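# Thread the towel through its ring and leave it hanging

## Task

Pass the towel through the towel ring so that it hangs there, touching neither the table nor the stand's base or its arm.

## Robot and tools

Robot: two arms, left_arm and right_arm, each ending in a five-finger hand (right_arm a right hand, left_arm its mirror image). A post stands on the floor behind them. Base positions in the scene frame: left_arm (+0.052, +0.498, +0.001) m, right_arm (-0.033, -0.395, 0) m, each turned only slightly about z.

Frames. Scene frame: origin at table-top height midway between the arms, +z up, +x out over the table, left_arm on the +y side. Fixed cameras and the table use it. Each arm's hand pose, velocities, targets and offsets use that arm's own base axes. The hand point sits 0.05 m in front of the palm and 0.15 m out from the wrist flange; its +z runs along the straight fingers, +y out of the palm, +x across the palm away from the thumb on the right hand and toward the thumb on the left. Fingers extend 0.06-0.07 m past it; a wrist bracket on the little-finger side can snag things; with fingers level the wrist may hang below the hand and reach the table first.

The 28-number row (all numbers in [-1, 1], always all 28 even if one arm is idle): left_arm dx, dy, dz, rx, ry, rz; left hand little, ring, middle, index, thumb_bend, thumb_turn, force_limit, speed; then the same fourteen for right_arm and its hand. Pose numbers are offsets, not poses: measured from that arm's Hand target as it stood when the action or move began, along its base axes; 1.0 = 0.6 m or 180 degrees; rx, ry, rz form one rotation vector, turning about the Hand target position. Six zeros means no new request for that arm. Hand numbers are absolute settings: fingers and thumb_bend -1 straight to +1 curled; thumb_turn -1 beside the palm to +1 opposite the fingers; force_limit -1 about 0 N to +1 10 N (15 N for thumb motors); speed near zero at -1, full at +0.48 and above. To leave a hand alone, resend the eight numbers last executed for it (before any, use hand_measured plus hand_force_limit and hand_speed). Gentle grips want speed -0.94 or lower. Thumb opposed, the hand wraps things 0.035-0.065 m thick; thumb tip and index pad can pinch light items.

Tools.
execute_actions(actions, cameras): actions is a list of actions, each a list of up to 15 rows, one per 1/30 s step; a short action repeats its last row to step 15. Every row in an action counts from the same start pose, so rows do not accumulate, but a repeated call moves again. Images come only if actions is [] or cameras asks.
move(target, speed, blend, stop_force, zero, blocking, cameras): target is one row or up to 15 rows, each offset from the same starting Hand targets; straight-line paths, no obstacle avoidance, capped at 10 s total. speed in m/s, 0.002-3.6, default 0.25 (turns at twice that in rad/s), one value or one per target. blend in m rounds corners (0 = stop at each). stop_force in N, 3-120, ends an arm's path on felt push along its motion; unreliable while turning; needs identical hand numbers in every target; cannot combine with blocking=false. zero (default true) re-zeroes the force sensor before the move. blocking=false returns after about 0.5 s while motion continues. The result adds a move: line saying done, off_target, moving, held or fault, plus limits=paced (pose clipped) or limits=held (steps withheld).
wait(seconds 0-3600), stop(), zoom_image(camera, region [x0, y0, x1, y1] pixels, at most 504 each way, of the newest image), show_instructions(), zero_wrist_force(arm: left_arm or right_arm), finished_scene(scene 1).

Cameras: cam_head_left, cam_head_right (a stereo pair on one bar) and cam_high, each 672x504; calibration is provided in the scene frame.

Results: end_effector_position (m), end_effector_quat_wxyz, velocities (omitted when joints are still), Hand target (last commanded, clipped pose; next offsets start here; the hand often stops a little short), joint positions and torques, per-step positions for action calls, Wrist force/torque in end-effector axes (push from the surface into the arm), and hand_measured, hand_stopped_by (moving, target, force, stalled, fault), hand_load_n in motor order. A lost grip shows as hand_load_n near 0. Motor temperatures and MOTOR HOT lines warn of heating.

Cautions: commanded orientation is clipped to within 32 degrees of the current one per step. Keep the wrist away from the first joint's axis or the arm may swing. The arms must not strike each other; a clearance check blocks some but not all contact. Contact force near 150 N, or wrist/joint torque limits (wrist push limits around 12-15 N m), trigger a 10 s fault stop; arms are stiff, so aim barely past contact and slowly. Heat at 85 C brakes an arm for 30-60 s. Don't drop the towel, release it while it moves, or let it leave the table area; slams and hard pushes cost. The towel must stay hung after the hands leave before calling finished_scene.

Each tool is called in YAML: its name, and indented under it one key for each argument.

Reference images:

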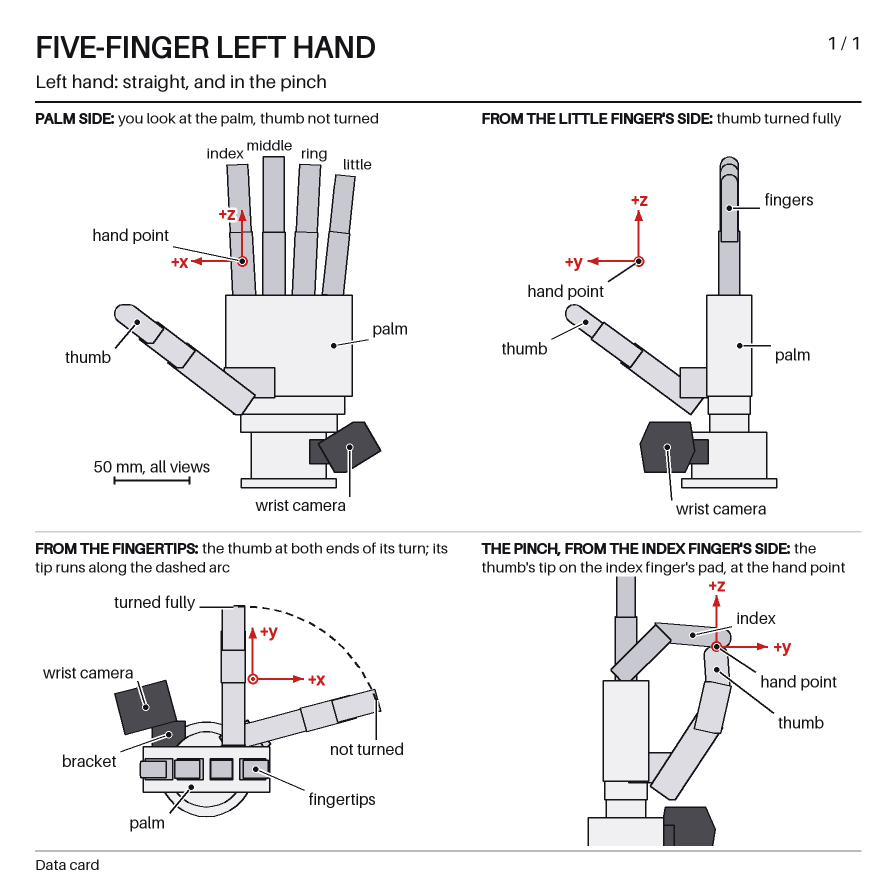

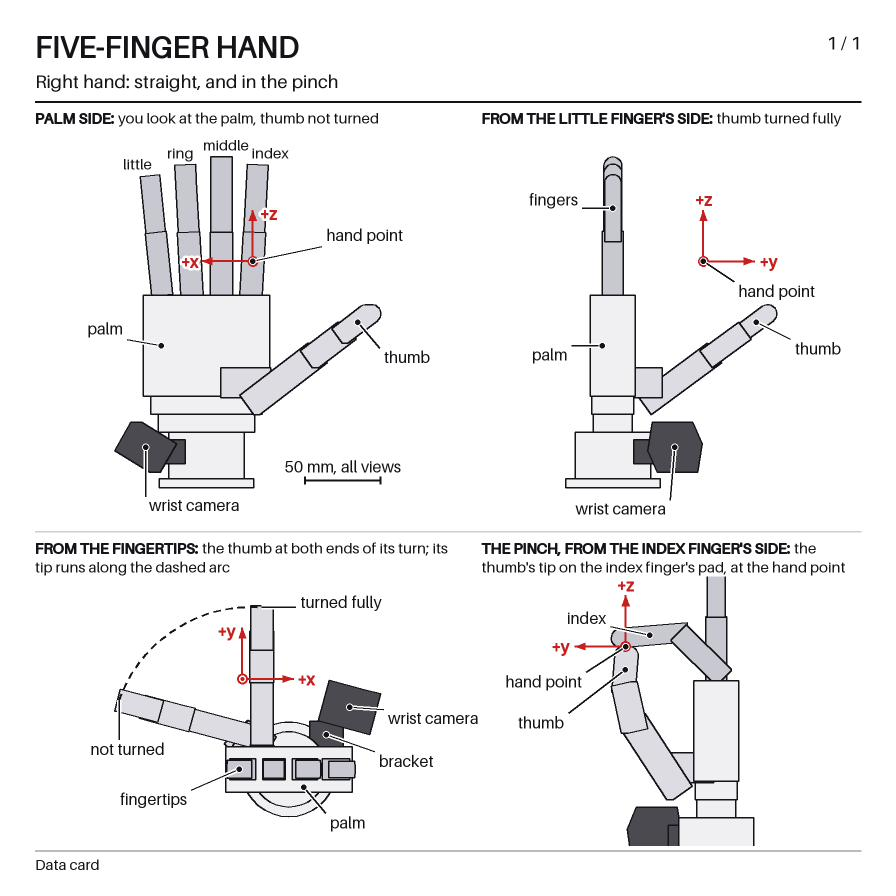

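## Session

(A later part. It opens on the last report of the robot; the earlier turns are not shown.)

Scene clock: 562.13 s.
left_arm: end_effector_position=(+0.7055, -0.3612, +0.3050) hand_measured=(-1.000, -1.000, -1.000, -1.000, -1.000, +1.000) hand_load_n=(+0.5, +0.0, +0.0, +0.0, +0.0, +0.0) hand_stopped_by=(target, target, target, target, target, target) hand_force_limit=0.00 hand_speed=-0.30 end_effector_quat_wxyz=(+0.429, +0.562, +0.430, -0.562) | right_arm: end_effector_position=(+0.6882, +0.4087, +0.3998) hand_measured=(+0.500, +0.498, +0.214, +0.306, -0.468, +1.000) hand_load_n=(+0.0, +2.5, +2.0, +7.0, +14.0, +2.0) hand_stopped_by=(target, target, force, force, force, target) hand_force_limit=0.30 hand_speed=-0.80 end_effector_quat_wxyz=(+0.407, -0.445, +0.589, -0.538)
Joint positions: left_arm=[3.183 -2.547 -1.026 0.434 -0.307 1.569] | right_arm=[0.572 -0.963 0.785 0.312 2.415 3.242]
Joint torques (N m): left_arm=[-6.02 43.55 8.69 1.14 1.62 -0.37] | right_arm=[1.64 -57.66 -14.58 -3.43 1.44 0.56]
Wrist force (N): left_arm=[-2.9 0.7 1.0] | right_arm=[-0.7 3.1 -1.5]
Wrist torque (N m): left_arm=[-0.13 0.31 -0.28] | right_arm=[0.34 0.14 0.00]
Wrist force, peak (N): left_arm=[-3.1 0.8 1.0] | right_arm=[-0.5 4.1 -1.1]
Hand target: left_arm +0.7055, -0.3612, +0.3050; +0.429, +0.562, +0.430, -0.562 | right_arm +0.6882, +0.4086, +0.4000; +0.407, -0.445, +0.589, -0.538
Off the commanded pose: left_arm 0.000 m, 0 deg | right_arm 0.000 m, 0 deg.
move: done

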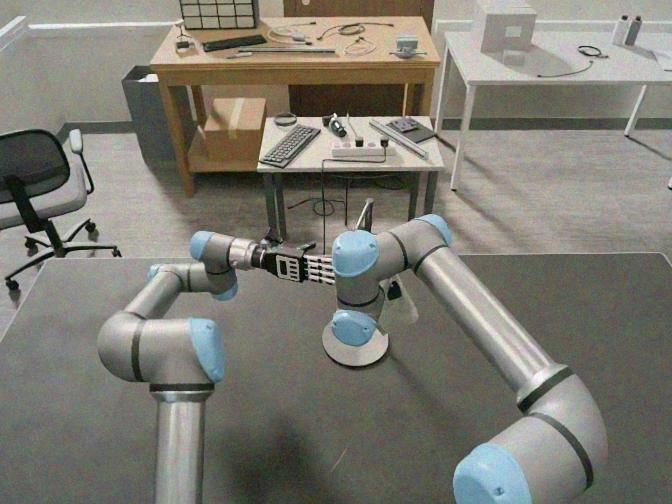

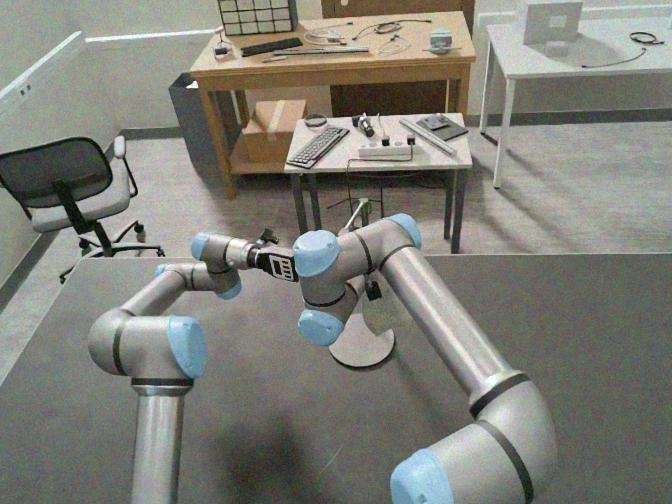

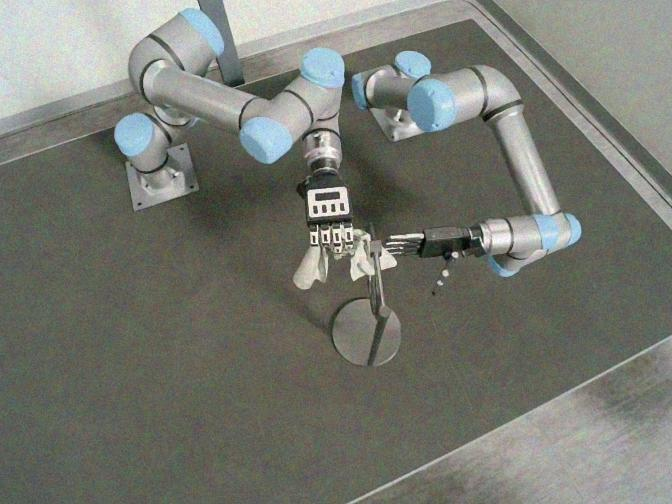

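move:
  target: [-0.0207,-0.1067,0,0,0,0,-1,-1,-1,-1,-1,1,0,-0.3,0,0,0,0,0,0,0.5,0.5,0.3,0.5,-0.2,1,0.3,-0.8]
  speed: 0.04
  stop_force: 8
  cameras: ["all"]

zoom_image:
  camera: "cam_high"
  region: [290, 190, 430, 330]

Scene clock: 570.27 s.
left_arm: end_effector_position=(+0.6941, -0.4198, +0.3050) hand_measured=(-1.000, -1.000, -1.000, -1.000, -1.000, +1.000) hand_load_n=(+0.0, +0.0, +0.0, +0.0, +0.0, +0.5) hand_stopped_by=(target, target, target, target, target, target) hand_force_limit=0.00 hand_speed=-0.30 end_effector_quat_wxyz=(+0.429, +0.562, +0.430, -0.562) | right_arm: end_effector_position=(+0.6882, +0.4086, +0.4000) hand_measured=(+0.500, +0.498, +0.214, +0.306, -0.468, +1.000) hand_load_n=(+0.0, +3.0, +3.0, +6.5, +14.0, -2.0) hand_stopped_by=(target, target, force, force, force, target) hand_force_limit=0.30 hand_speed=-0.80 end_effector_quat_wxyz=(+0.407, -0.445, +0.589, -0.538)
Joint positions: left_arm=[3.1 -2.547 -1.028 0.435 -0.224 1.568] | right_arm=[0.572 -0.963 0.785 0.312 2.415 3.242]
Joint torques (N m): left_arm=[-11.77 58.56 10.39 0.66 1.62 -0.43] | right_arm=[10.99 -42.25 -10.26 -3.26 -2.51 0.22]
Wrist force (N): left_arm=[-1.1 0.5 -6.3] | right_arm=[6.7 0.8 -1.8]
Wrist torque (N m): left_arm=[0.27 -0.09 -0.15] | right_arm=[0.23 0.06 -0.20]
Wrist force, peak (N): left_arm=[-0.3 0.5 -9.6] | right_arm=[10.7 -0.8 -1.6]
Hand target: left_arm +0.6941, -0.4198, +0.3050; +0.429, +0.562, +0.430, -0.562 (not the last commanded pose) | right_arm +0.6882, +0.4086, +0.4000; +0.407, -0.445, +0.589, -0.538
Off the commanded pose: left_arm 0.006 m, 0 deg | right_arm 0.000 m, 0 deg.
move: contact (left_arm)

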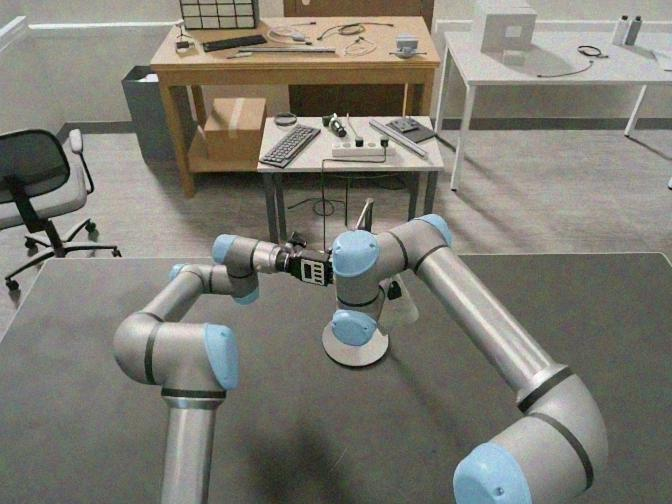

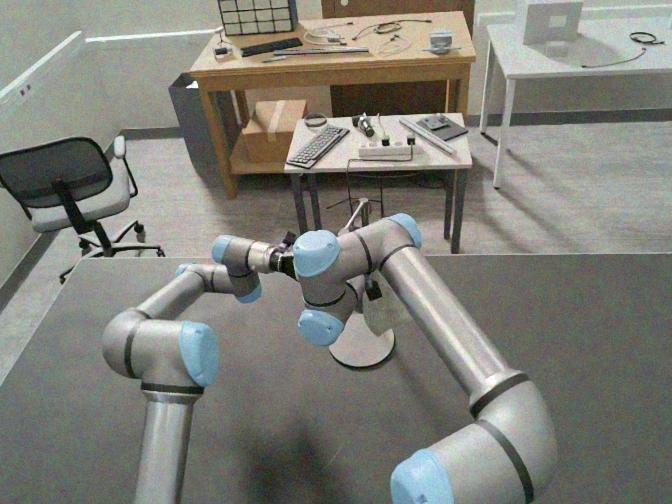

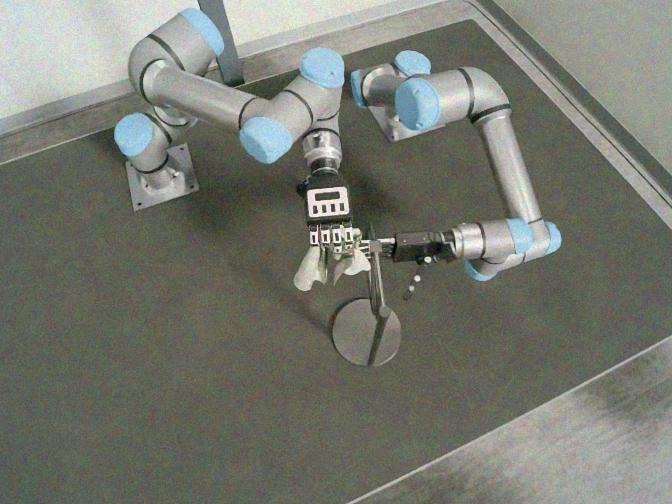

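Scaled by 3.600 from the camera's image (finer frame: 960x720).

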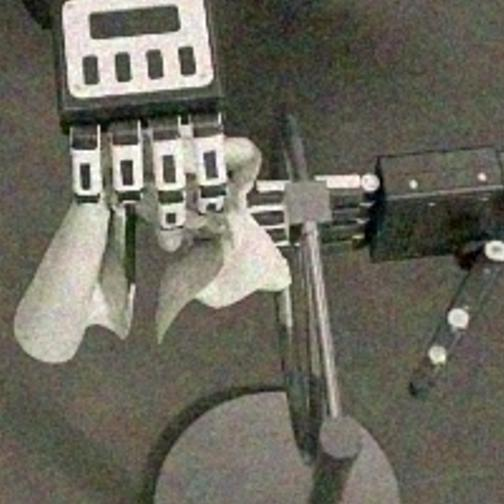

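move:
  target:
    - [0.0055,0.0193,-0.013,0,0,0,-1,-1,-1,-1,-1,1,0,-0.3,0,0,0,0,0,0,0.5,0.5,0.3,0.5,-0.2,1,0.3,-0.8]
    - [0.0055,0.0193,-0.013,0,0,0,0.1,0.1,0.1,0.1,-0.9,1,0,-0.6,0,0,0,0,0,0,0.5,0.5,0.3,0.5,-0.2,1,0.3,-0.8]
  speed: 0.05
  cameras: ["cam_high"]

zoom_image:
  camera: "cam_high"
  region: [290, 190, 430, 330]

Scene clock: 576.83 s.
left_arm: end_effector_position=(+0.6974, -0.4082, +0.2972) hand_measured=(+0.100, +0.100, +0.100, +0.100, -0.900, +1.000) hand_load_n=(+0.0, +0.0, +0.0, +0.0, +0.0, +0.0) hand_stopped_by=(target, target, target, target, target, target) hand_force_limit=0.00 hand_speed=-0.60 end_effector_quat_wxyz=(+0.429, +0.562, +0.430, -0.562) | right_arm: end_effector_position=(+0.6882, +0.4086, +0.3999) hand_measured=(+0.500, +0.498, +0.214, +0.306, -0.468, +1.000) hand_load_n=(+0.0, +3.0, +2.5, +7.0, +13.5, +2.0) hand_stopped_by=(target, target, force, force, force, target) hand_force_limit=0.30 hand_speed=-0.80 end_effector_quat_wxyz=(+0.407, -0.445, +0.589, -0.538)
Joint positions: left_arm=[3.117 -2.557 -1.028 0.446 -0.24 1.568] | right_arm=[0.572 -0.963 0.785 0.312 2.415 3.242]
Joint torques (N m): left_arm=[-6.65 57.75 24.3 -1.59 1.09 -1.21] | right_arm=[-6.6 -47.66 -13.7 1.42 0.87 0.99]
Wrist force (N): left_arm=[-3.2 0.8 1.2] | right_arm=[-1.4 3.4 -1.9]
Wrist torque (N m): left_arm=[-0.16 0.36 -0.29] | right_arm=[0.42 0.31 -0.04]
Wrist force, peak (N): left_arm=[-1.0 0.7 -6.7] | right_arm=[7.2 0.2 -1.9]
Hand target: left_arm +0.6974, -0.4082, +0.2972; +0.429, +0.562, +0.430, -0.562 | right_arm +0.6882, +0.4086, +0.4000; +0.407, -0.445, +0.589, -0.538
Off the commanded pose: left_arm 0.000 m, 0 deg | right_arm 0.000 m, 0 deg.
move: done

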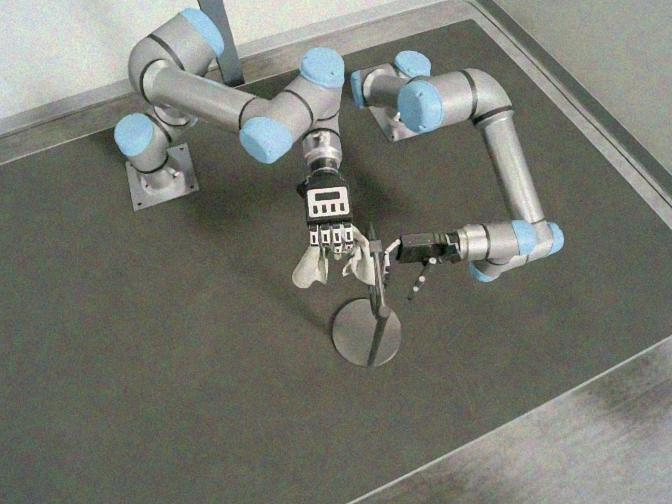

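Scaled by 3.600 from the camera's image (finer frame: 960x720).

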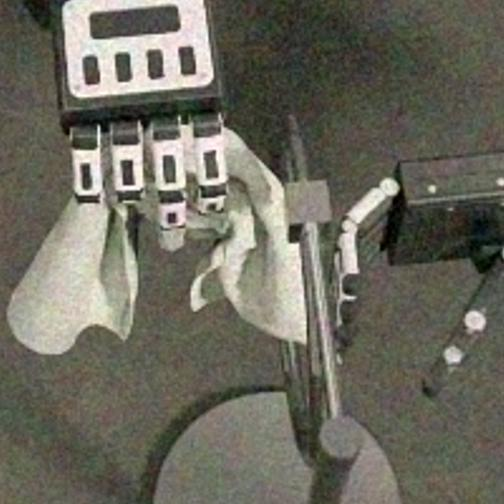

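move:
  target:
    - [0,0,0,0,0,0,-1,-1,-1,-1,-1,1,0,-0.3,0,0,0,0,0,0,0.5,0.5,0.3,0.5,-0.2,1,0.3,-0.8]
    - [-0.0058,0.1865,0.0667,0,0,0,-1,-1,-1,-1,-1,1,0,-0.3,0,0,0,0,0,0,0.5,0.5,0.3,0.5,-0.2,1,0.3,-0.8]
    - [-0.0058,0.1865,0.0667,-0.1323,-0.4822,0,-1,-1,-1,-1,-1,1,0,-0.3,0,0,0,0,0,0,0.5,0.5,0.3,0.5,-0.2,1,0.3,-0.8]
    - [-0.0058,0.1865,0.0667,-0.2642,-0.963,0.0523,-1,-1,-1,-1,-1,1,0,-0.3,0,0,0,0,0,0,0.5,0.5,0.3,0.5,-0.2,1,0.3,-0.8]
  speed: [0.1, 0.15, 0.4, 0.4]
  blend: [0, 0.02, 0.05, 0]
  cameras: ["all"]

zoom_image:
  camera: "cam_high"
  region: [290, 190, 430, 330]

Scene clock: 604.53 s.
left_arm: end_effector_position=(+0.6939, -0.2964, +0.3372) hand_measured=(-1.000, -1.000, -1.000, -1.000, -1.000, +1.000) hand_load_n=(+0.0, +0.0, +0.0, +0.0, +0.0, +0.0) hand_stopped_by=(target, target, target, target, target, target) hand_force_limit=0.00 hand_speed=-0.30 end_effector_quat_wxyz=(+0.592, +0.405, -0.532, +0.450) | right_arm: end_effector_position=(+0.6882, +0.4086, +0.4000) hand_measured=(+0.500, +0.498, +0.214, +0.306, -0.468, +1.000) hand_load_n=(+0.0, +2.5, +2.0, +6.5, +13.5, +2.0) hand_stopped_by=(target, target, force, force, force, target) hand_force_limit=0.30 hand_speed=-0.80 end_effector_quat_wxyz=(+0.407, -0.445, +0.589, -0.538)
Joint positions: left_arm=[3.212 -2.823 -0.604 -0.021 -0.356 5] | right_arm=[0.572 -0.963 0.785 0.312 2.415 3.242]
Joint torques (N m): left_arm=[3 55.57 25.16 0.53 1.25 0.81] | right_arm=[-5.68 -54.92 -28.32 1.46 0.55 0.17]
Wrist force (N): left_arm=[2.8 0.3 0.0] | right_arm=[-1.4 3.0 -1.6]
Wrist torque (N m): left_arm=[-0.12 -0.31 0.39] | right_arm=[0.34 0.30 -0.05]
Wrist force, peak (N): left_arm=[-3.5 0.7 1.1] | right_arm=[-1.8 3.5 -1.7]
Hand target: left_arm +0.6939, -0.2963, +0.3372; +0.592, +0.405, -0.532, +0.450 | right_arm +0.6882, +0.4086, +0.4000; +0.407, -0.445, +0.589, -0.538
Off the commanded pose: left_arm 0.000 m, 0 deg | right_arm 0.000 m, 0 deg.
move: done

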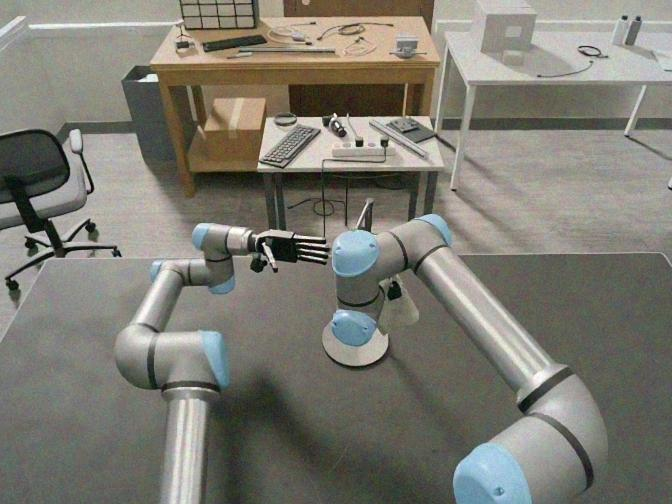

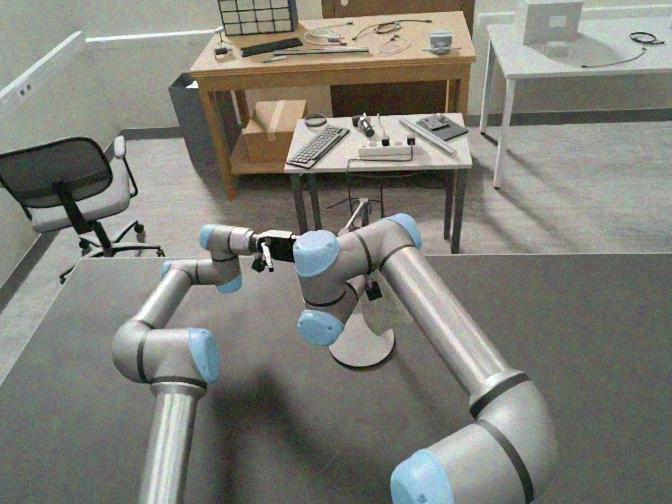

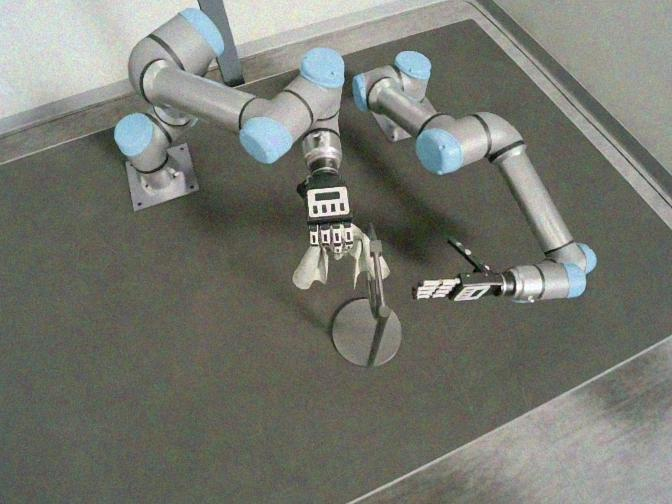

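Scaled by 3.600 from the camera's image (finer frame: 960x720).

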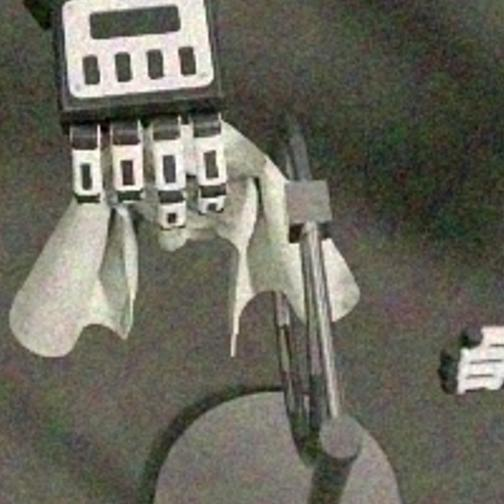

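move:
  target: [-0.0817,-0.2282,0.005,0,0,0,-1,-1,-1,-1,-1,1,0,-0.3,0,0,0,0,0,0,0.5,0.5,0.3,0.5,-0.2,1,0.3,-0.8]
  speed: 0.05
  stop_force: 8
  cameras: ["all"]

zoom_image:
  camera: "cam_high"
  region: [290, 190, 430, 330]

Scene clock: 615.87 s.
left_arm: end_effector_position=(+0.6449, -0.4332, +0.3402) hand_measured=(-1.000, -1.000, -1.000, -1.000, -1.000, +1.000) hand_load_n=(+0.0, +0.0, +0.0, +0.0, +0.0, -0.5) hand_stopped_by=(target, target, target, target, target, target) hand_force_limit=0.00 hand_speed=-0.30 end_effector_quat_wxyz=(+0.592, +0.405, -0.532, +0.450) | right_arm: end_effector_position=(+0.6882, +0.4086, +0.4000) hand_measured=(+0.500, +0.498, +0.214, +0.306, -0.468, +1.000) hand_load_n=(+0.0, +3.0, +2.0, +7.0, +13.5, +2.0) hand_stopped_by=(target, target, force, force, force, target) hand_force_limit=0.30 hand_speed=-0.80 end_effector_quat_wxyz=(+0.407, -0.445, +0.589, -0.538)
Joint positions: left_arm=[3.04 -2.655 -0.912 -0.136 -0.198 5.266] | right_arm=[0.572 -0.963 0.785 0.312 2.415 3.242]
Joint torques (N m): left_arm=[7.62 47.47 25.95 2.48 -2.49 -2.06] | right_arm=[-6.8 -54.97 -27.95 1.45 0.82 0.14]
Wrist force (N): left_arm=[3.0 0.0 0.6] | right_arm=[-1.4 3.2 -1.5]
Wrist torque (N m): left_arm=[-0.25 -0.37 0.32] | right_arm=[0.36 0.29 -0.04]
Wrist force, peak (N): left_arm=[3.2 0.1 0.5] | right_arm=[-1.5 3.6 -1.7]
Hand target: left_arm +0.6449, -0.4332, +0.3402; +0.592, +0.405, -0.532, +0.450 | right_arm +0.6882, +0.4086, +0.4000; +0.407, -0.445, +0.589, -0.538
Off the commanded pose: left_arm 0.000 m, 0 deg | right_arm 0.000 m, 0 deg.
move: done

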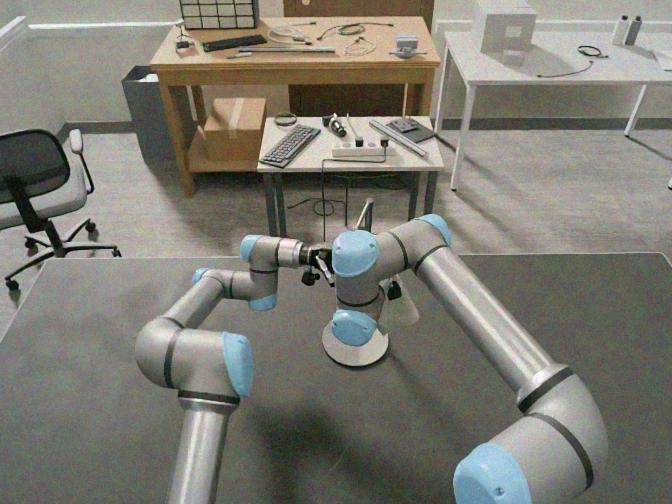

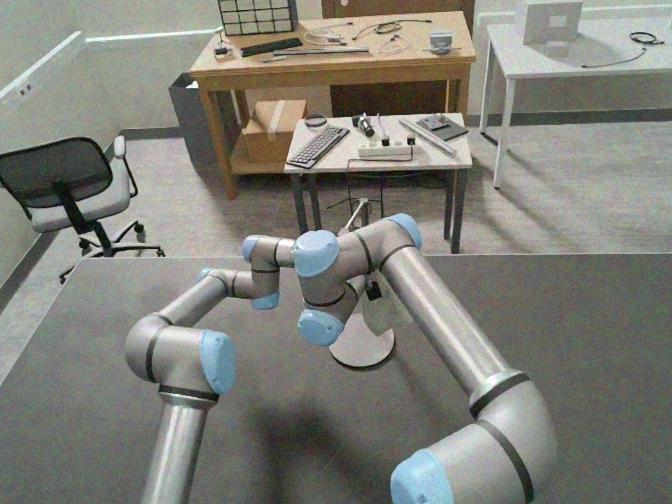

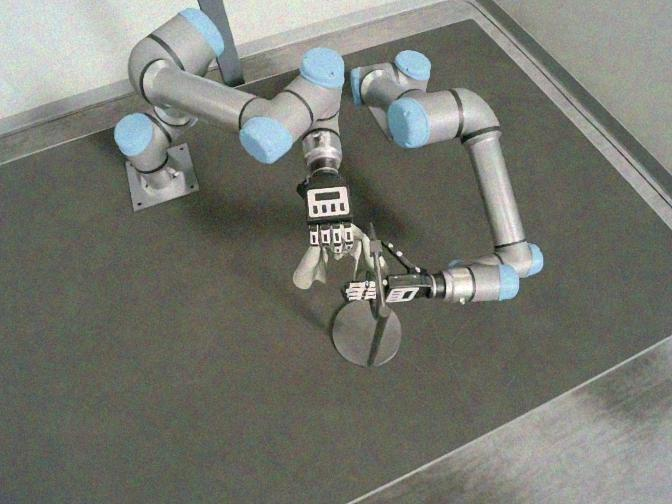

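Scaled by 3.600 from the camera's image (finer frame: 960x720).

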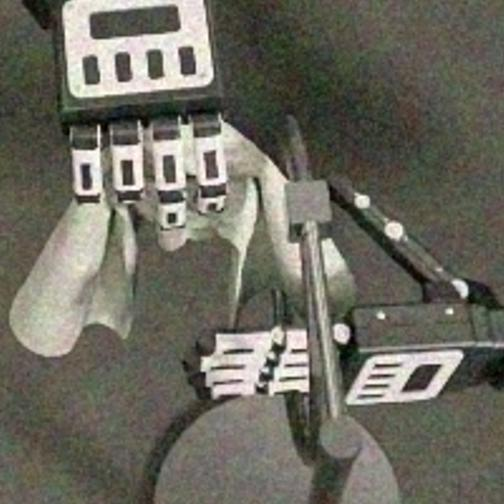

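move:
  target: [0,0,0,0,0,0,0.1,0.1,0.1,0.1,-0.9,1,0.1,-0.7,0,0,0,0,0,0,0.5,0.5,0.3,0.5,-0.2,1,0.3,-0.8]
  speed: 0.05
  cameras: ["cam_high"]

zoom_image:
  camera: "cam_high"
  region: [290, 190, 430, 330]

Scene clock: 621.83 s.
left_arm: end_effector_position=(+0.6449, -0.4332, +0.3402) hand_measured=(+0.100, +0.100, +0.100, +0.100, -0.900, +1.000) hand_load_n=(+0.0, +0.0, +0.0, +0.0, +0.0, +0.0) hand_stopped_by=(target, target, target, target, target, target) hand_force_limit=0.10 hand_speed=-0.70 end_effector_quat_wxyz=(+0.592, +0.405, -0.532, +0.450) | right_arm: end_effector_position=(+0.6882, +0.4086, +0.4000) hand_measured=(+0.500, +0.498, +0.214, +0.306, -0.468, +1.000) hand_load_n=(+0.5, +2.5, +2.5, +7.0, +14.0, +2.0) hand_stopped_by=(target, target, force, force, force, target) hand_force_limit=0.30 hand_speed=-0.80 end_effector_quat_wxyz=(+0.407, -0.445, +0.589, -0.538)
Joint positions: left_arm=[3.04 -2.655 -0.912 -0.136 -0.198 5.266] | right_arm=[0.572 -0.963 0.785 0.312 2.415 3.242]
Joint torques (N m): left_arm=[7.15 47.79 25.36 2.31 -2.17 -2.07] | right_arm=[-5.76 -53.94 -26.92 1.45 0.7 0.2]
Wrist force (N): left_arm=[3.0 0.0 0.7] | right_arm=[-1.4 3.1 -1.8]
Wrist torque (N m): left_arm=[-0.26 -0.36 0.34] | right_arm=[0.36 0.29 -0.03]
Wrist force, peak (N): left_arm=[3.1 0.1 0.7] | right_arm=[-1.3 3.5 -1.8]
Hand target: left_arm +0.6449, -0.4332, +0.3402; +0.592, +0.405, -0.532, +0.450 | right_arm +0.6882, +0.4086, +0.4000; +0.407, -0.445, +0.589, -0.538
Off the commanded pose: left_arm 0.000 m, 0 deg | right_arm 0.000 m, 0 deg.
move: done

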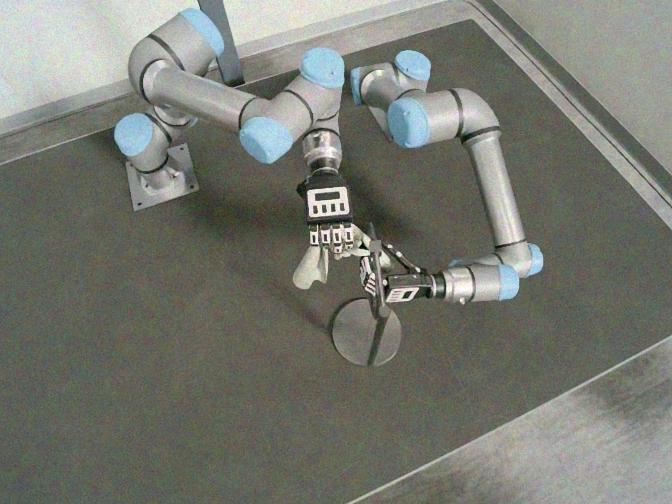

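Scaled by 3.600 from the camera's image (finer frame: 960x720).

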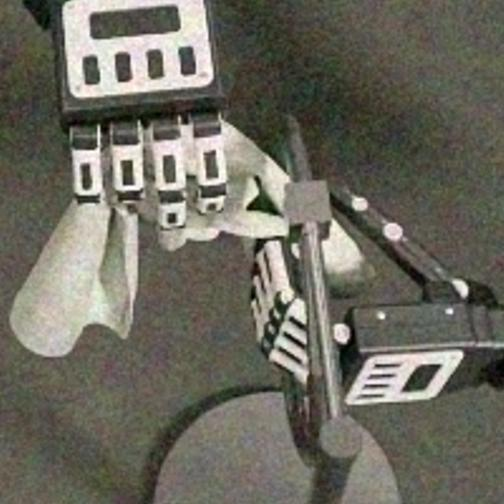

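move:
  target:
    - [0,0,0,0,0,0,0.1,0.1,0.1,0.1,-0.3,1,0.1,-0.7,0,0,0,0,0,0,0.5,0.5,0.3,0.5,-0.2,1,0.3,-0.8]
    - [0,0,0,0,0,0,0.6,0.6,0.6,0.6,0.1,1,0.2,-0.75,0,0,0,0,0,0,0.5,0.5,0.3,0.5,-0.2,1,0.3,-0.8]
  speed: 0.05
  cameras: ["cam_high"]

zoom_image:
  camera: "cam_high"
  region: [290, 190, 430, 330]

Scene clock: 628.40 s.
left_arm: end_effector_position=(+0.6449, -0.4332, +0.3402) hand_measured=(+0.600, +0.600, +0.210, +0.256, -0.238, +1.000) hand_load_n=(+0.0, +3.0, +5.5, +7.0, +11.5, +1.0) hand_stopped_by=(target, target, force, force, force, target) hand_force_limit=0.20 hand_speed=-0.75 end_effector_quat_wxyz=(+0.592, +0.405, -0.532, +0.450) | right_arm: end_effector_position=(+0.6882, +0.4086, +0.4000) hand_measured=(+0.500, +0.498, +0.214, +0.306, -0.468, +1.000) hand_load_n=(+0.0, +2.5, +2.5, +7.0, +13.5, +1.5) hand_stopped_by=(target, target, force, force, force, target) hand_force_limit=0.30 hand_speed=-0.80 end_effector_quat_wxyz=(+0.407, -0.445, +0.589, -0.538)
Joint positions: left_arm=[3.04 -2.655 -0.912 -0.136 -0.198 5.266] | right_arm=[0.572 -0.963 0.785 0.312 2.415 3.242]
Joint torques (N m): left_arm=[7.77 48.17 25.91 2.26 -1.92 -2.22] | right_arm=[-6.7 -53.93 -26.53 1.59 0.65 0.19]
Wrist force (N): left_arm=[3.5 -0.2 0.8] | right_arm=[-1.5 3.8 -1.4]
Wrist torque (N m): left_arm=[-0.28 -0.40 0.35] | right_arm=[0.40 0.28 -0.04]
Wrist force, peak (N): left_arm=[3.6 -0.1 0.7] | right_arm=[-1.5 4.0 -1.9]
Hand target: left_arm +0.6449, -0.4332, +0.3402; +0.592, +0.405, -0.532, +0.450 | right_arm +0.6882, +0.4086, +0.4000; +0.407, -0.445, +0.589, -0.538
Off the commanded pose: left_arm 0.000 m, 0 deg | right_arm 0.000 m, 0 deg.
move: done

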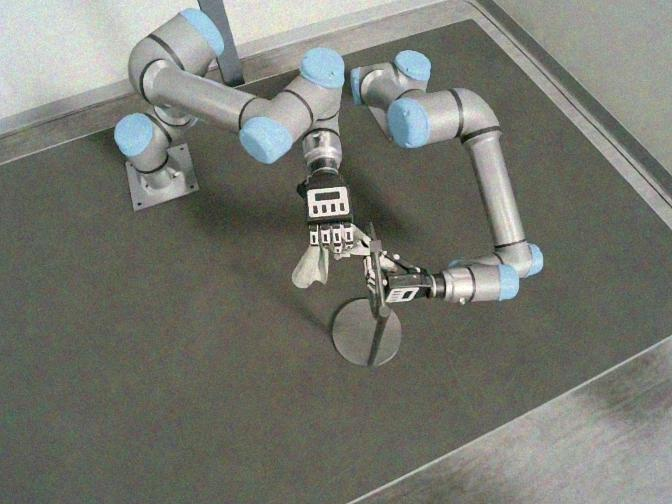

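Scaled by 3.600 from the camera's image (finer frame: 960x720).

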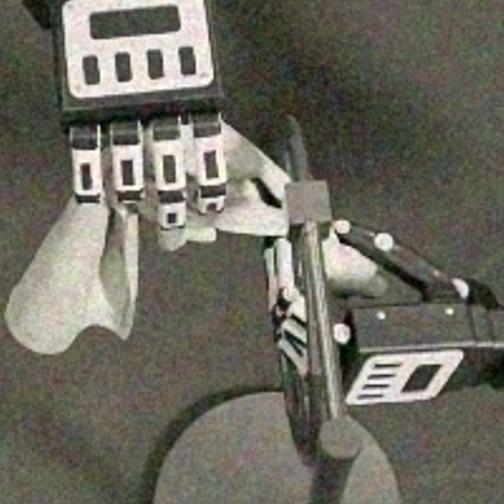

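move:
  target:
    - [0,0,0,0,0,0,0.8,0.8,0.5,0.5,0.0,1,0.45,-0.8,0,0,0,0,0,0,0.5,0.5,0.3,0.5,-0.2,1,0.3,-0.8]
    - [0.0106,0.0386,0,0,0,0,0.8,0.8,0.5,0.5,0.0,1,0.45,-0.8,0,0,-0.05,0,0,0,0.5,0.5,0.3,0.5,-0.2,1,0.3,-0.8]
  speed: 0.04
  cameras: ["cam_high"]

zoom_image:
  camera: "cam_high"
  region: [290, 190, 430, 330]

Scene clock: 635.40 s.
left_arm: end_effector_position=(+0.6513, -0.4100, +0.3402) hand_measured=(+0.800, +0.798, +0.244, +0.272, -0.240, +1.000) hand_load_n=(-0.5, +4.5, +7.5, +8.5, +13.0, +2.0) hand_stopped_by=(target, target, force, force, force, target) hand_force_limit=0.45 hand_speed=-0.80 end_effector_quat_wxyz=(+0.592, +0.405, -0.532, +0.450) | right_arm: end_effector_position=(+0.6882, +0.4086, +0.3699) hand_measured=(+0.500, +0.498, +0.214, +0.306, -0.468, +1.000) hand_load_n=(+0.0, +2.5, +2.5, +6.5, +13.5, +2.0) hand_stopped_by=(target, target, force, force, force, target) hand_force_limit=0.30 hand_speed=-0.80 end_effector_quat_wxyz=(+0.407, -0.445, +0.589, -0.538) end_effector_velocity=(-0.001, +0.001, +0.002) end_effector_angular_velocity=(-0.001, +0.002, +0.001)
Joint positions: left_arm=[3.07 -2.678 -0.877 -0.079 -0.224 5.193] | right_arm=[0.572 -0.976 0.883 0.226 2.415 3.242]
Joint velocities: left_arm=[within noise] | right_arm=[0.001 0 -0.005 0.007 0 0]
Joint torques (N m): left_arm=[-6.02 59.29 13.75 -0.65 0.69 1.11] | right_arm=[-3.16 -52.49 -32.77 2.02 -0.91 -1.25]
Wrist force (N): left_arm=[2.4 -0.3 2.6] | right_arm=[-3.7 3.0 -1.4]
Wrist torque (N m): left_arm=[-0.31 -0.31 0.42] | right_arm=[0.35 0.35 -0.05]
Wrist force, peak (N): left_arm=[3.6 0.0 1.3] | right_arm=[-3.9 3.7 -1.5]
Hand target: left_arm +0.6512, -0.4101, +0.3402; +0.592, +0.405, -0.532, +0.450 | right_arm +0.6882, +0.4086, +0.3700; +0.407, -0.445, +0.589, -0.538
Off the commanded pose: left_arm 0.000 m, 0 deg | right_arm 0.000 m, 0 deg.
move: done

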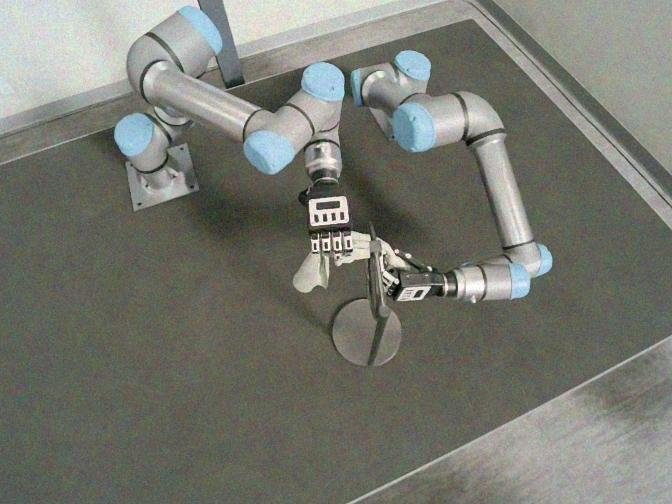

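Scaled by 3.600 from the camera's image (finer frame: 960x720).

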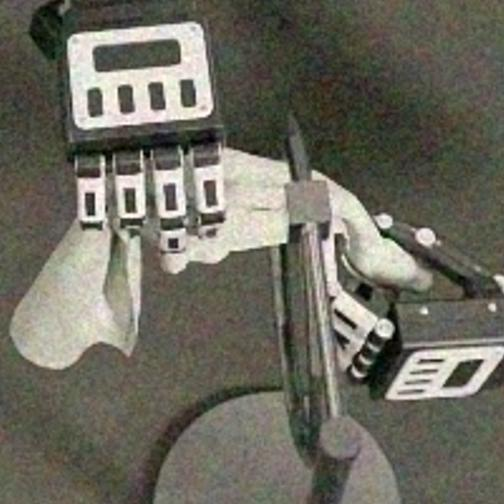

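move:
  target: [0.0053,0.0193,-0.05,0,0,0,0.8,0.8,0.5,0.5,0.0,1,0.45,-0.8,-0.0023,-0.008,-0.1667,0,0,0,0.5,0.5,0.3,0.5,-0.2,1,0.3,-0.8]
  speed: 0.04
  stop_force: 12
  cameras: ["all"]

zoom_image:
  camera: "cam_high"
  region: [290, 190, 430, 330]

zoom_image:
  camera: "cam_head_left"
  region: [260, 180, 460, 380]

Scene clock: 649.33 s.
left_arm: end_effector_position=(+0.6544, -0.3985, +0.3102) hand_measured=(+0.800, +0.798, +0.244, +0.272, -0.240, +1.000) hand_load_n=(+0.0, +3.5, +8.0, +11.0, +13.0, +2.5) hand_stopped_by=(target, target, force, force, force, target) hand_force_limit=0.45 hand_speed=-0.80 end_effector_quat_wxyz=(+0.592, +0.405, -0.532, +0.450) | right_arm: end_effector_position=(+0.6868, +0.4038, +0.2699) hand_measured=(+0.500, +0.498, +0.214, +0.306, -0.468, +1.000) hand_load_n=(+0.0, +2.0, +2.5, +7.0, +13.0, +4.0) hand_stopped_by=(target, target, force, force, force, target) hand_force_limit=0.30 hand_speed=-0.80 end_effector_quat_wxyz=(+0.407, -0.445, +0.589, -0.538)
Joint positions: left_arm=[3.085 -2.726 -0.864 -0.015 -0.237 5.164] | right_arm=[0.567 -0.979 1.143 -0.032 2.409 3.241]
Joint torques (N m): left_arm=[4.04 66.49 18.19 -1.09 -1 -0.72] | right_arm=[-11.24 -50.91 -27.78 4.83 2.62 -0.76]
Wrist force (N): left_arm=[-6.9 -1.7 8.8] | right_arm=[-11.0 -6.3 -2.6]
Wrist torque (N m): left_arm=[-0.48 -0.31 0.49] | right_arm=[-0.03 0.42 0.19]
Wrist force, peak (N): left_arm=[-7.0 -1.8 8.9] | right_arm=[-11.2 -6.5 -2.6]
Hand target: left_arm +0.6544, -0.3985, +0.3102; +0.592, +0.405, -0.532, +0.450 | right_arm +0.6868, +0.4038, +0.2699; +0.407, -0.445, +0.589, -0.538
Off the commanded pose: left_arm 0.000 m, 0 deg | right_arm 0.000 m, 0 deg.
move: done

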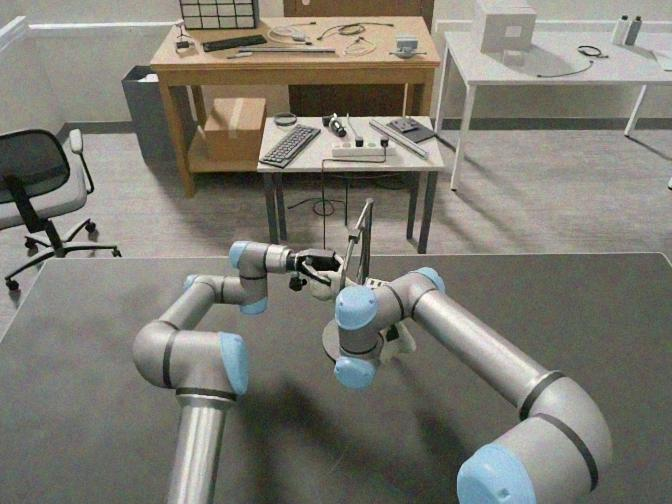

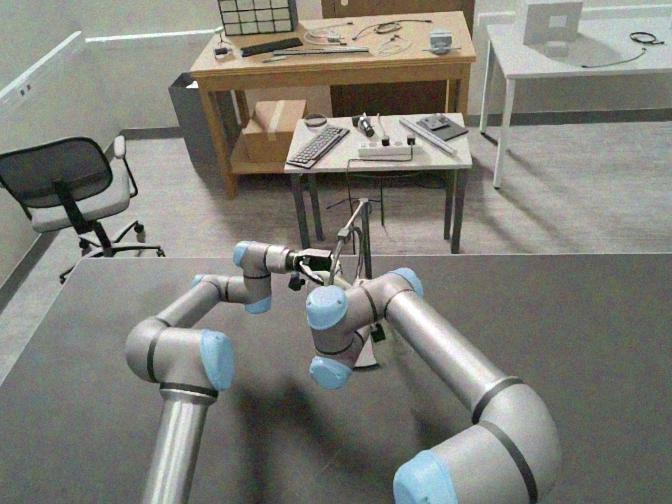

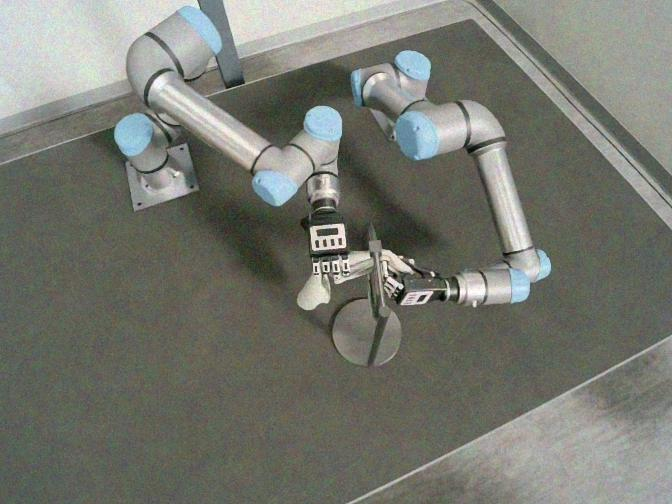

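Scaled by 3.600 from the camera's image (finer frame: 960x720).

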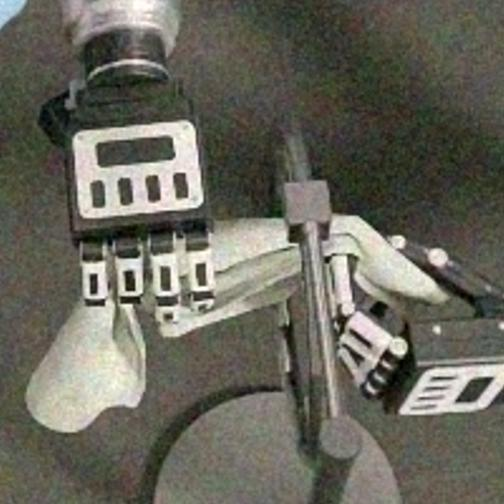

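Scaled by 2.520 from the camera's image (finer frame: 960x720).

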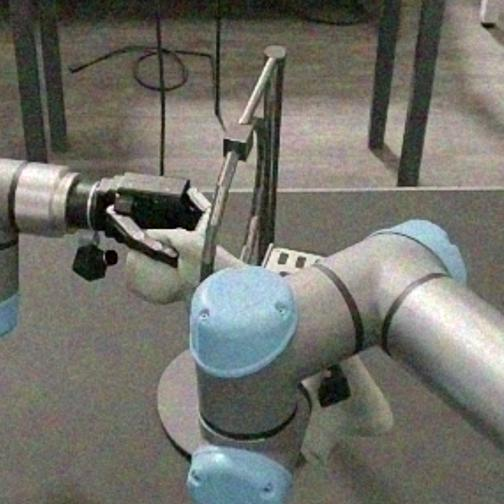

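move:
  target: [-0.0044,-0.0161,-0.0083,0,0,0,0.8,0.8,0.5,0.5,0.0,1,0.45,-0.8,0,0,0,0,0,0,0.5,0.5,0.3,0.5,-0.2,1,0.3,-0.8]
  speed: 0.03

move:
  target: [0,0,0,0,0,0,0.8,0.8,0.5,0.5,0.0,1,0.45,-0.8,0,0,0,0,0,0,-1,-1,-1,-1,-1,1,0.3,-0.75]
  speed: 0.03
  cameras: ["all"]

zoom_image:
  camera: "cam_high"
  region: [290, 190, 430, 330]

zoom_image:
  camera: "cam_head_left"
  region: [260, 180, 460, 380]

Scene clock: 662.30 s.
left_arm: end_effector_position=(+0.6518, -0.4083, +0.3052) hand_measured=(+0.800, +0.798, +0.244, +0.272, -0.240, +1.000) hand_load_n=(+0.0, +3.5, +7.5, +9.5, +13.0, +2.0) hand_stopped_by=(target, target, force, force, force, target) hand_force_limit=0.45 hand_speed=-0.80 end_effector_quat_wxyz=(+0.592, +0.405, -0.532, +0.450) | right_arm: end_effector_position=(+0.6868, +0.4038, +0.2699) hand_measured=(+0.500, +0.498, +0.214, +0.306, -0.468, +1.000) hand_load_n=(+0.0, +2.5, +3.0, +6.5, +13.5, +3.0) hand_stopped_by=(target, target, force, force, force, target) hand_force_limit=0.30 hand_speed=-0.80 end_effector_quat_wxyz=(+0.407, -0.445, +0.589, -0.538)
Joint positions: left_arm=[3.072 -2.724 -0.879 -0.026 -0.226 5.189] | right_arm=[0.567 -0.979 1.143 -0.032 2.409 3.241]
Joint torques (N m): left_arm=[10.38 64.04 21.88 0.47 -3.43 -1.59] | right_arm=[-0.59 -50.7 -27.14 3.06 2.83 -0.79]
Wrist force (N): left_arm=[-2.9 -1.0 5.1] | right_arm=[-6.0 -3.0 -2.3]
Wrist torque (N m): left_arm=[-0.35 -0.50 0.37] | right_arm=[0.15 0.14 0.21]
Wrist force, peak (N): left_arm=[-7.1 -1.7 8.9] | right_arm=[-11.1 -6.5 -2.6]
Hand target: left_arm +0.6518, -0.4081, +0.3052; +0.592, +0.405, -0.532, +0.450 | right_arm +0.6868, +0.4038, +0.2699; +0.407, -0.445, +0.589, -0.538
Off the commanded pose: left_arm 0.000 m, 0 deg | right_arm 0.000 m, 0 deg.
move: done

Scene clock: 664.73 s.
left_arm: end_effector_position=(+0.6518, -0.4081, +0.3052) hand_measured=(+0.800, +0.798, +0.244, +0.272, -0.240, +1.000) hand_load_n=(+0.0, +3.5, +7.5, +7.0, +13.5, +1.5) hand_stopped_by=(target, target, force, force, force, target) hand_force_limit=0.45 hand_speed=-0.80 end_effector_quat_wxyz=(+0.592, +0.405, -0.532, +0.450) | right_arm: end_effector_position=(+0.6868, +0.4038, +0.2699) hand_measured=(-1.000, -1.000, -1.000, -1.000, -1.000, +1.000) hand_load_n=(+0.0, +0.0, -0.5, +0.0, +0.0, +0.0) hand_stopped_by=(target, target, target, target, target, target) hand_force_limit=0.30 hand_speed=-0.75 end_effector_quat_wxyz=(+0.407, -0.445, +0.589, -0.538)
Joint positions: left_arm=[3.072 -2.724 -0.878 -0.026 -0.226 5.188] | right_arm=[0.567 -0.979 1.143 -0.032 2.409 3.241]
Joint torques (N m): left_arm=[-2.66 48.83 25.39 1.13 0.73 -0.99] | right_arm=[-0.86 -50.9 -27.8 -3.1 0.14 -0.65]
Wrist force (N): left_arm=[3.3 0.3 0.3] | right_arm=[0.1 3.2 -1.3]
Wrist torque (N m): left_arm=[-0.23 -0.56 0.35] | right_arm=[0.39 -0.03 0.17]
Wrist force, peak (N): left_arm=[-2.8 -1.2 5.2] | right_arm=[-6.1 -2.8 -2.4]
Hand target: left_arm +0.6518, -0.4081, +0.3052; +0.592, +0.405, -0.532, +0.450 | right_arm +0.6868, +0.4038, +0.2699; +0.407, -0.445, +0.589, -0.538
Off the commanded pose: left_arm 0.000 m, 0 deg | right_arm 0.000 m, 0 deg.
move: done

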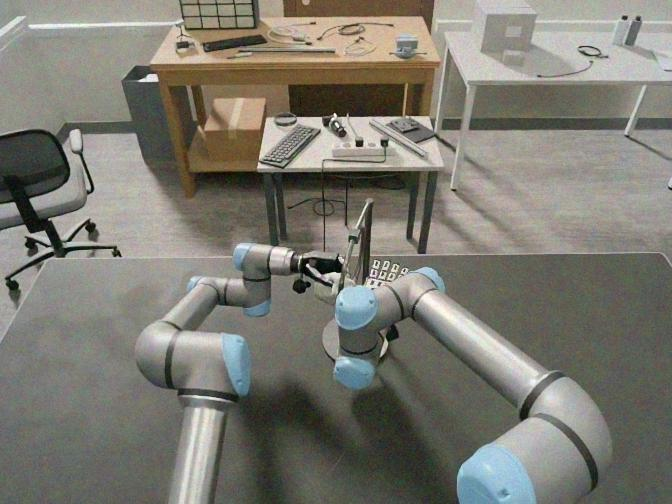

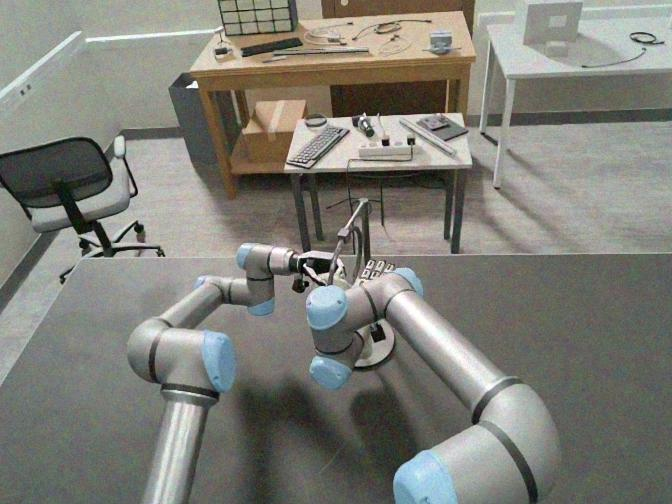

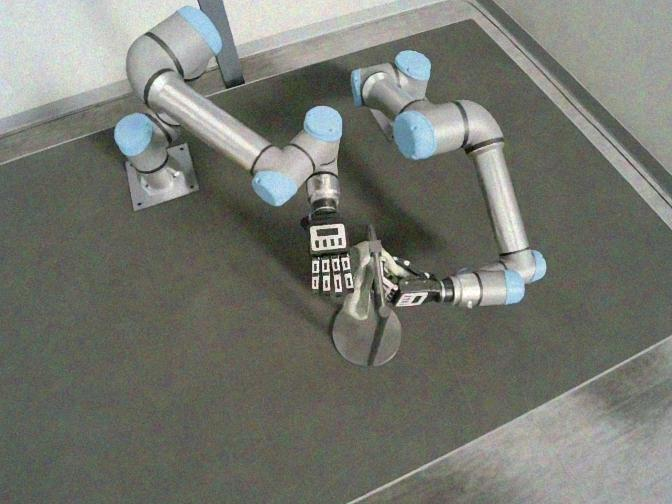

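Scaled by 3.600 from the camera's image (finer frame: 960x720).

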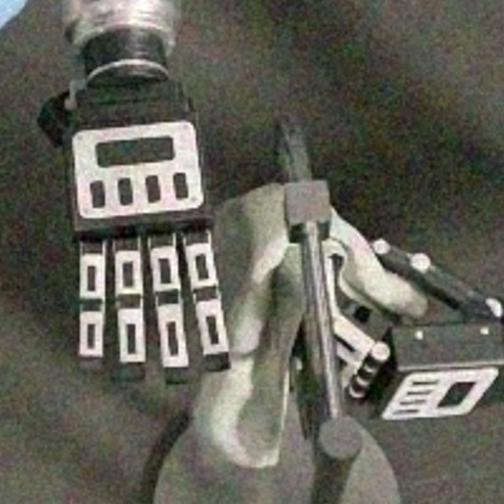

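Scaled by 2.520 from the camera's image (finer frame: 960x720).

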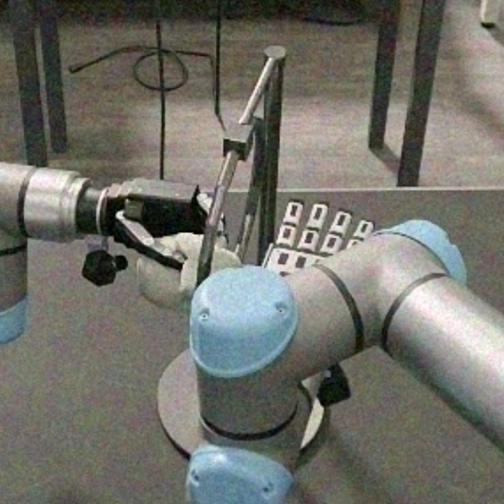

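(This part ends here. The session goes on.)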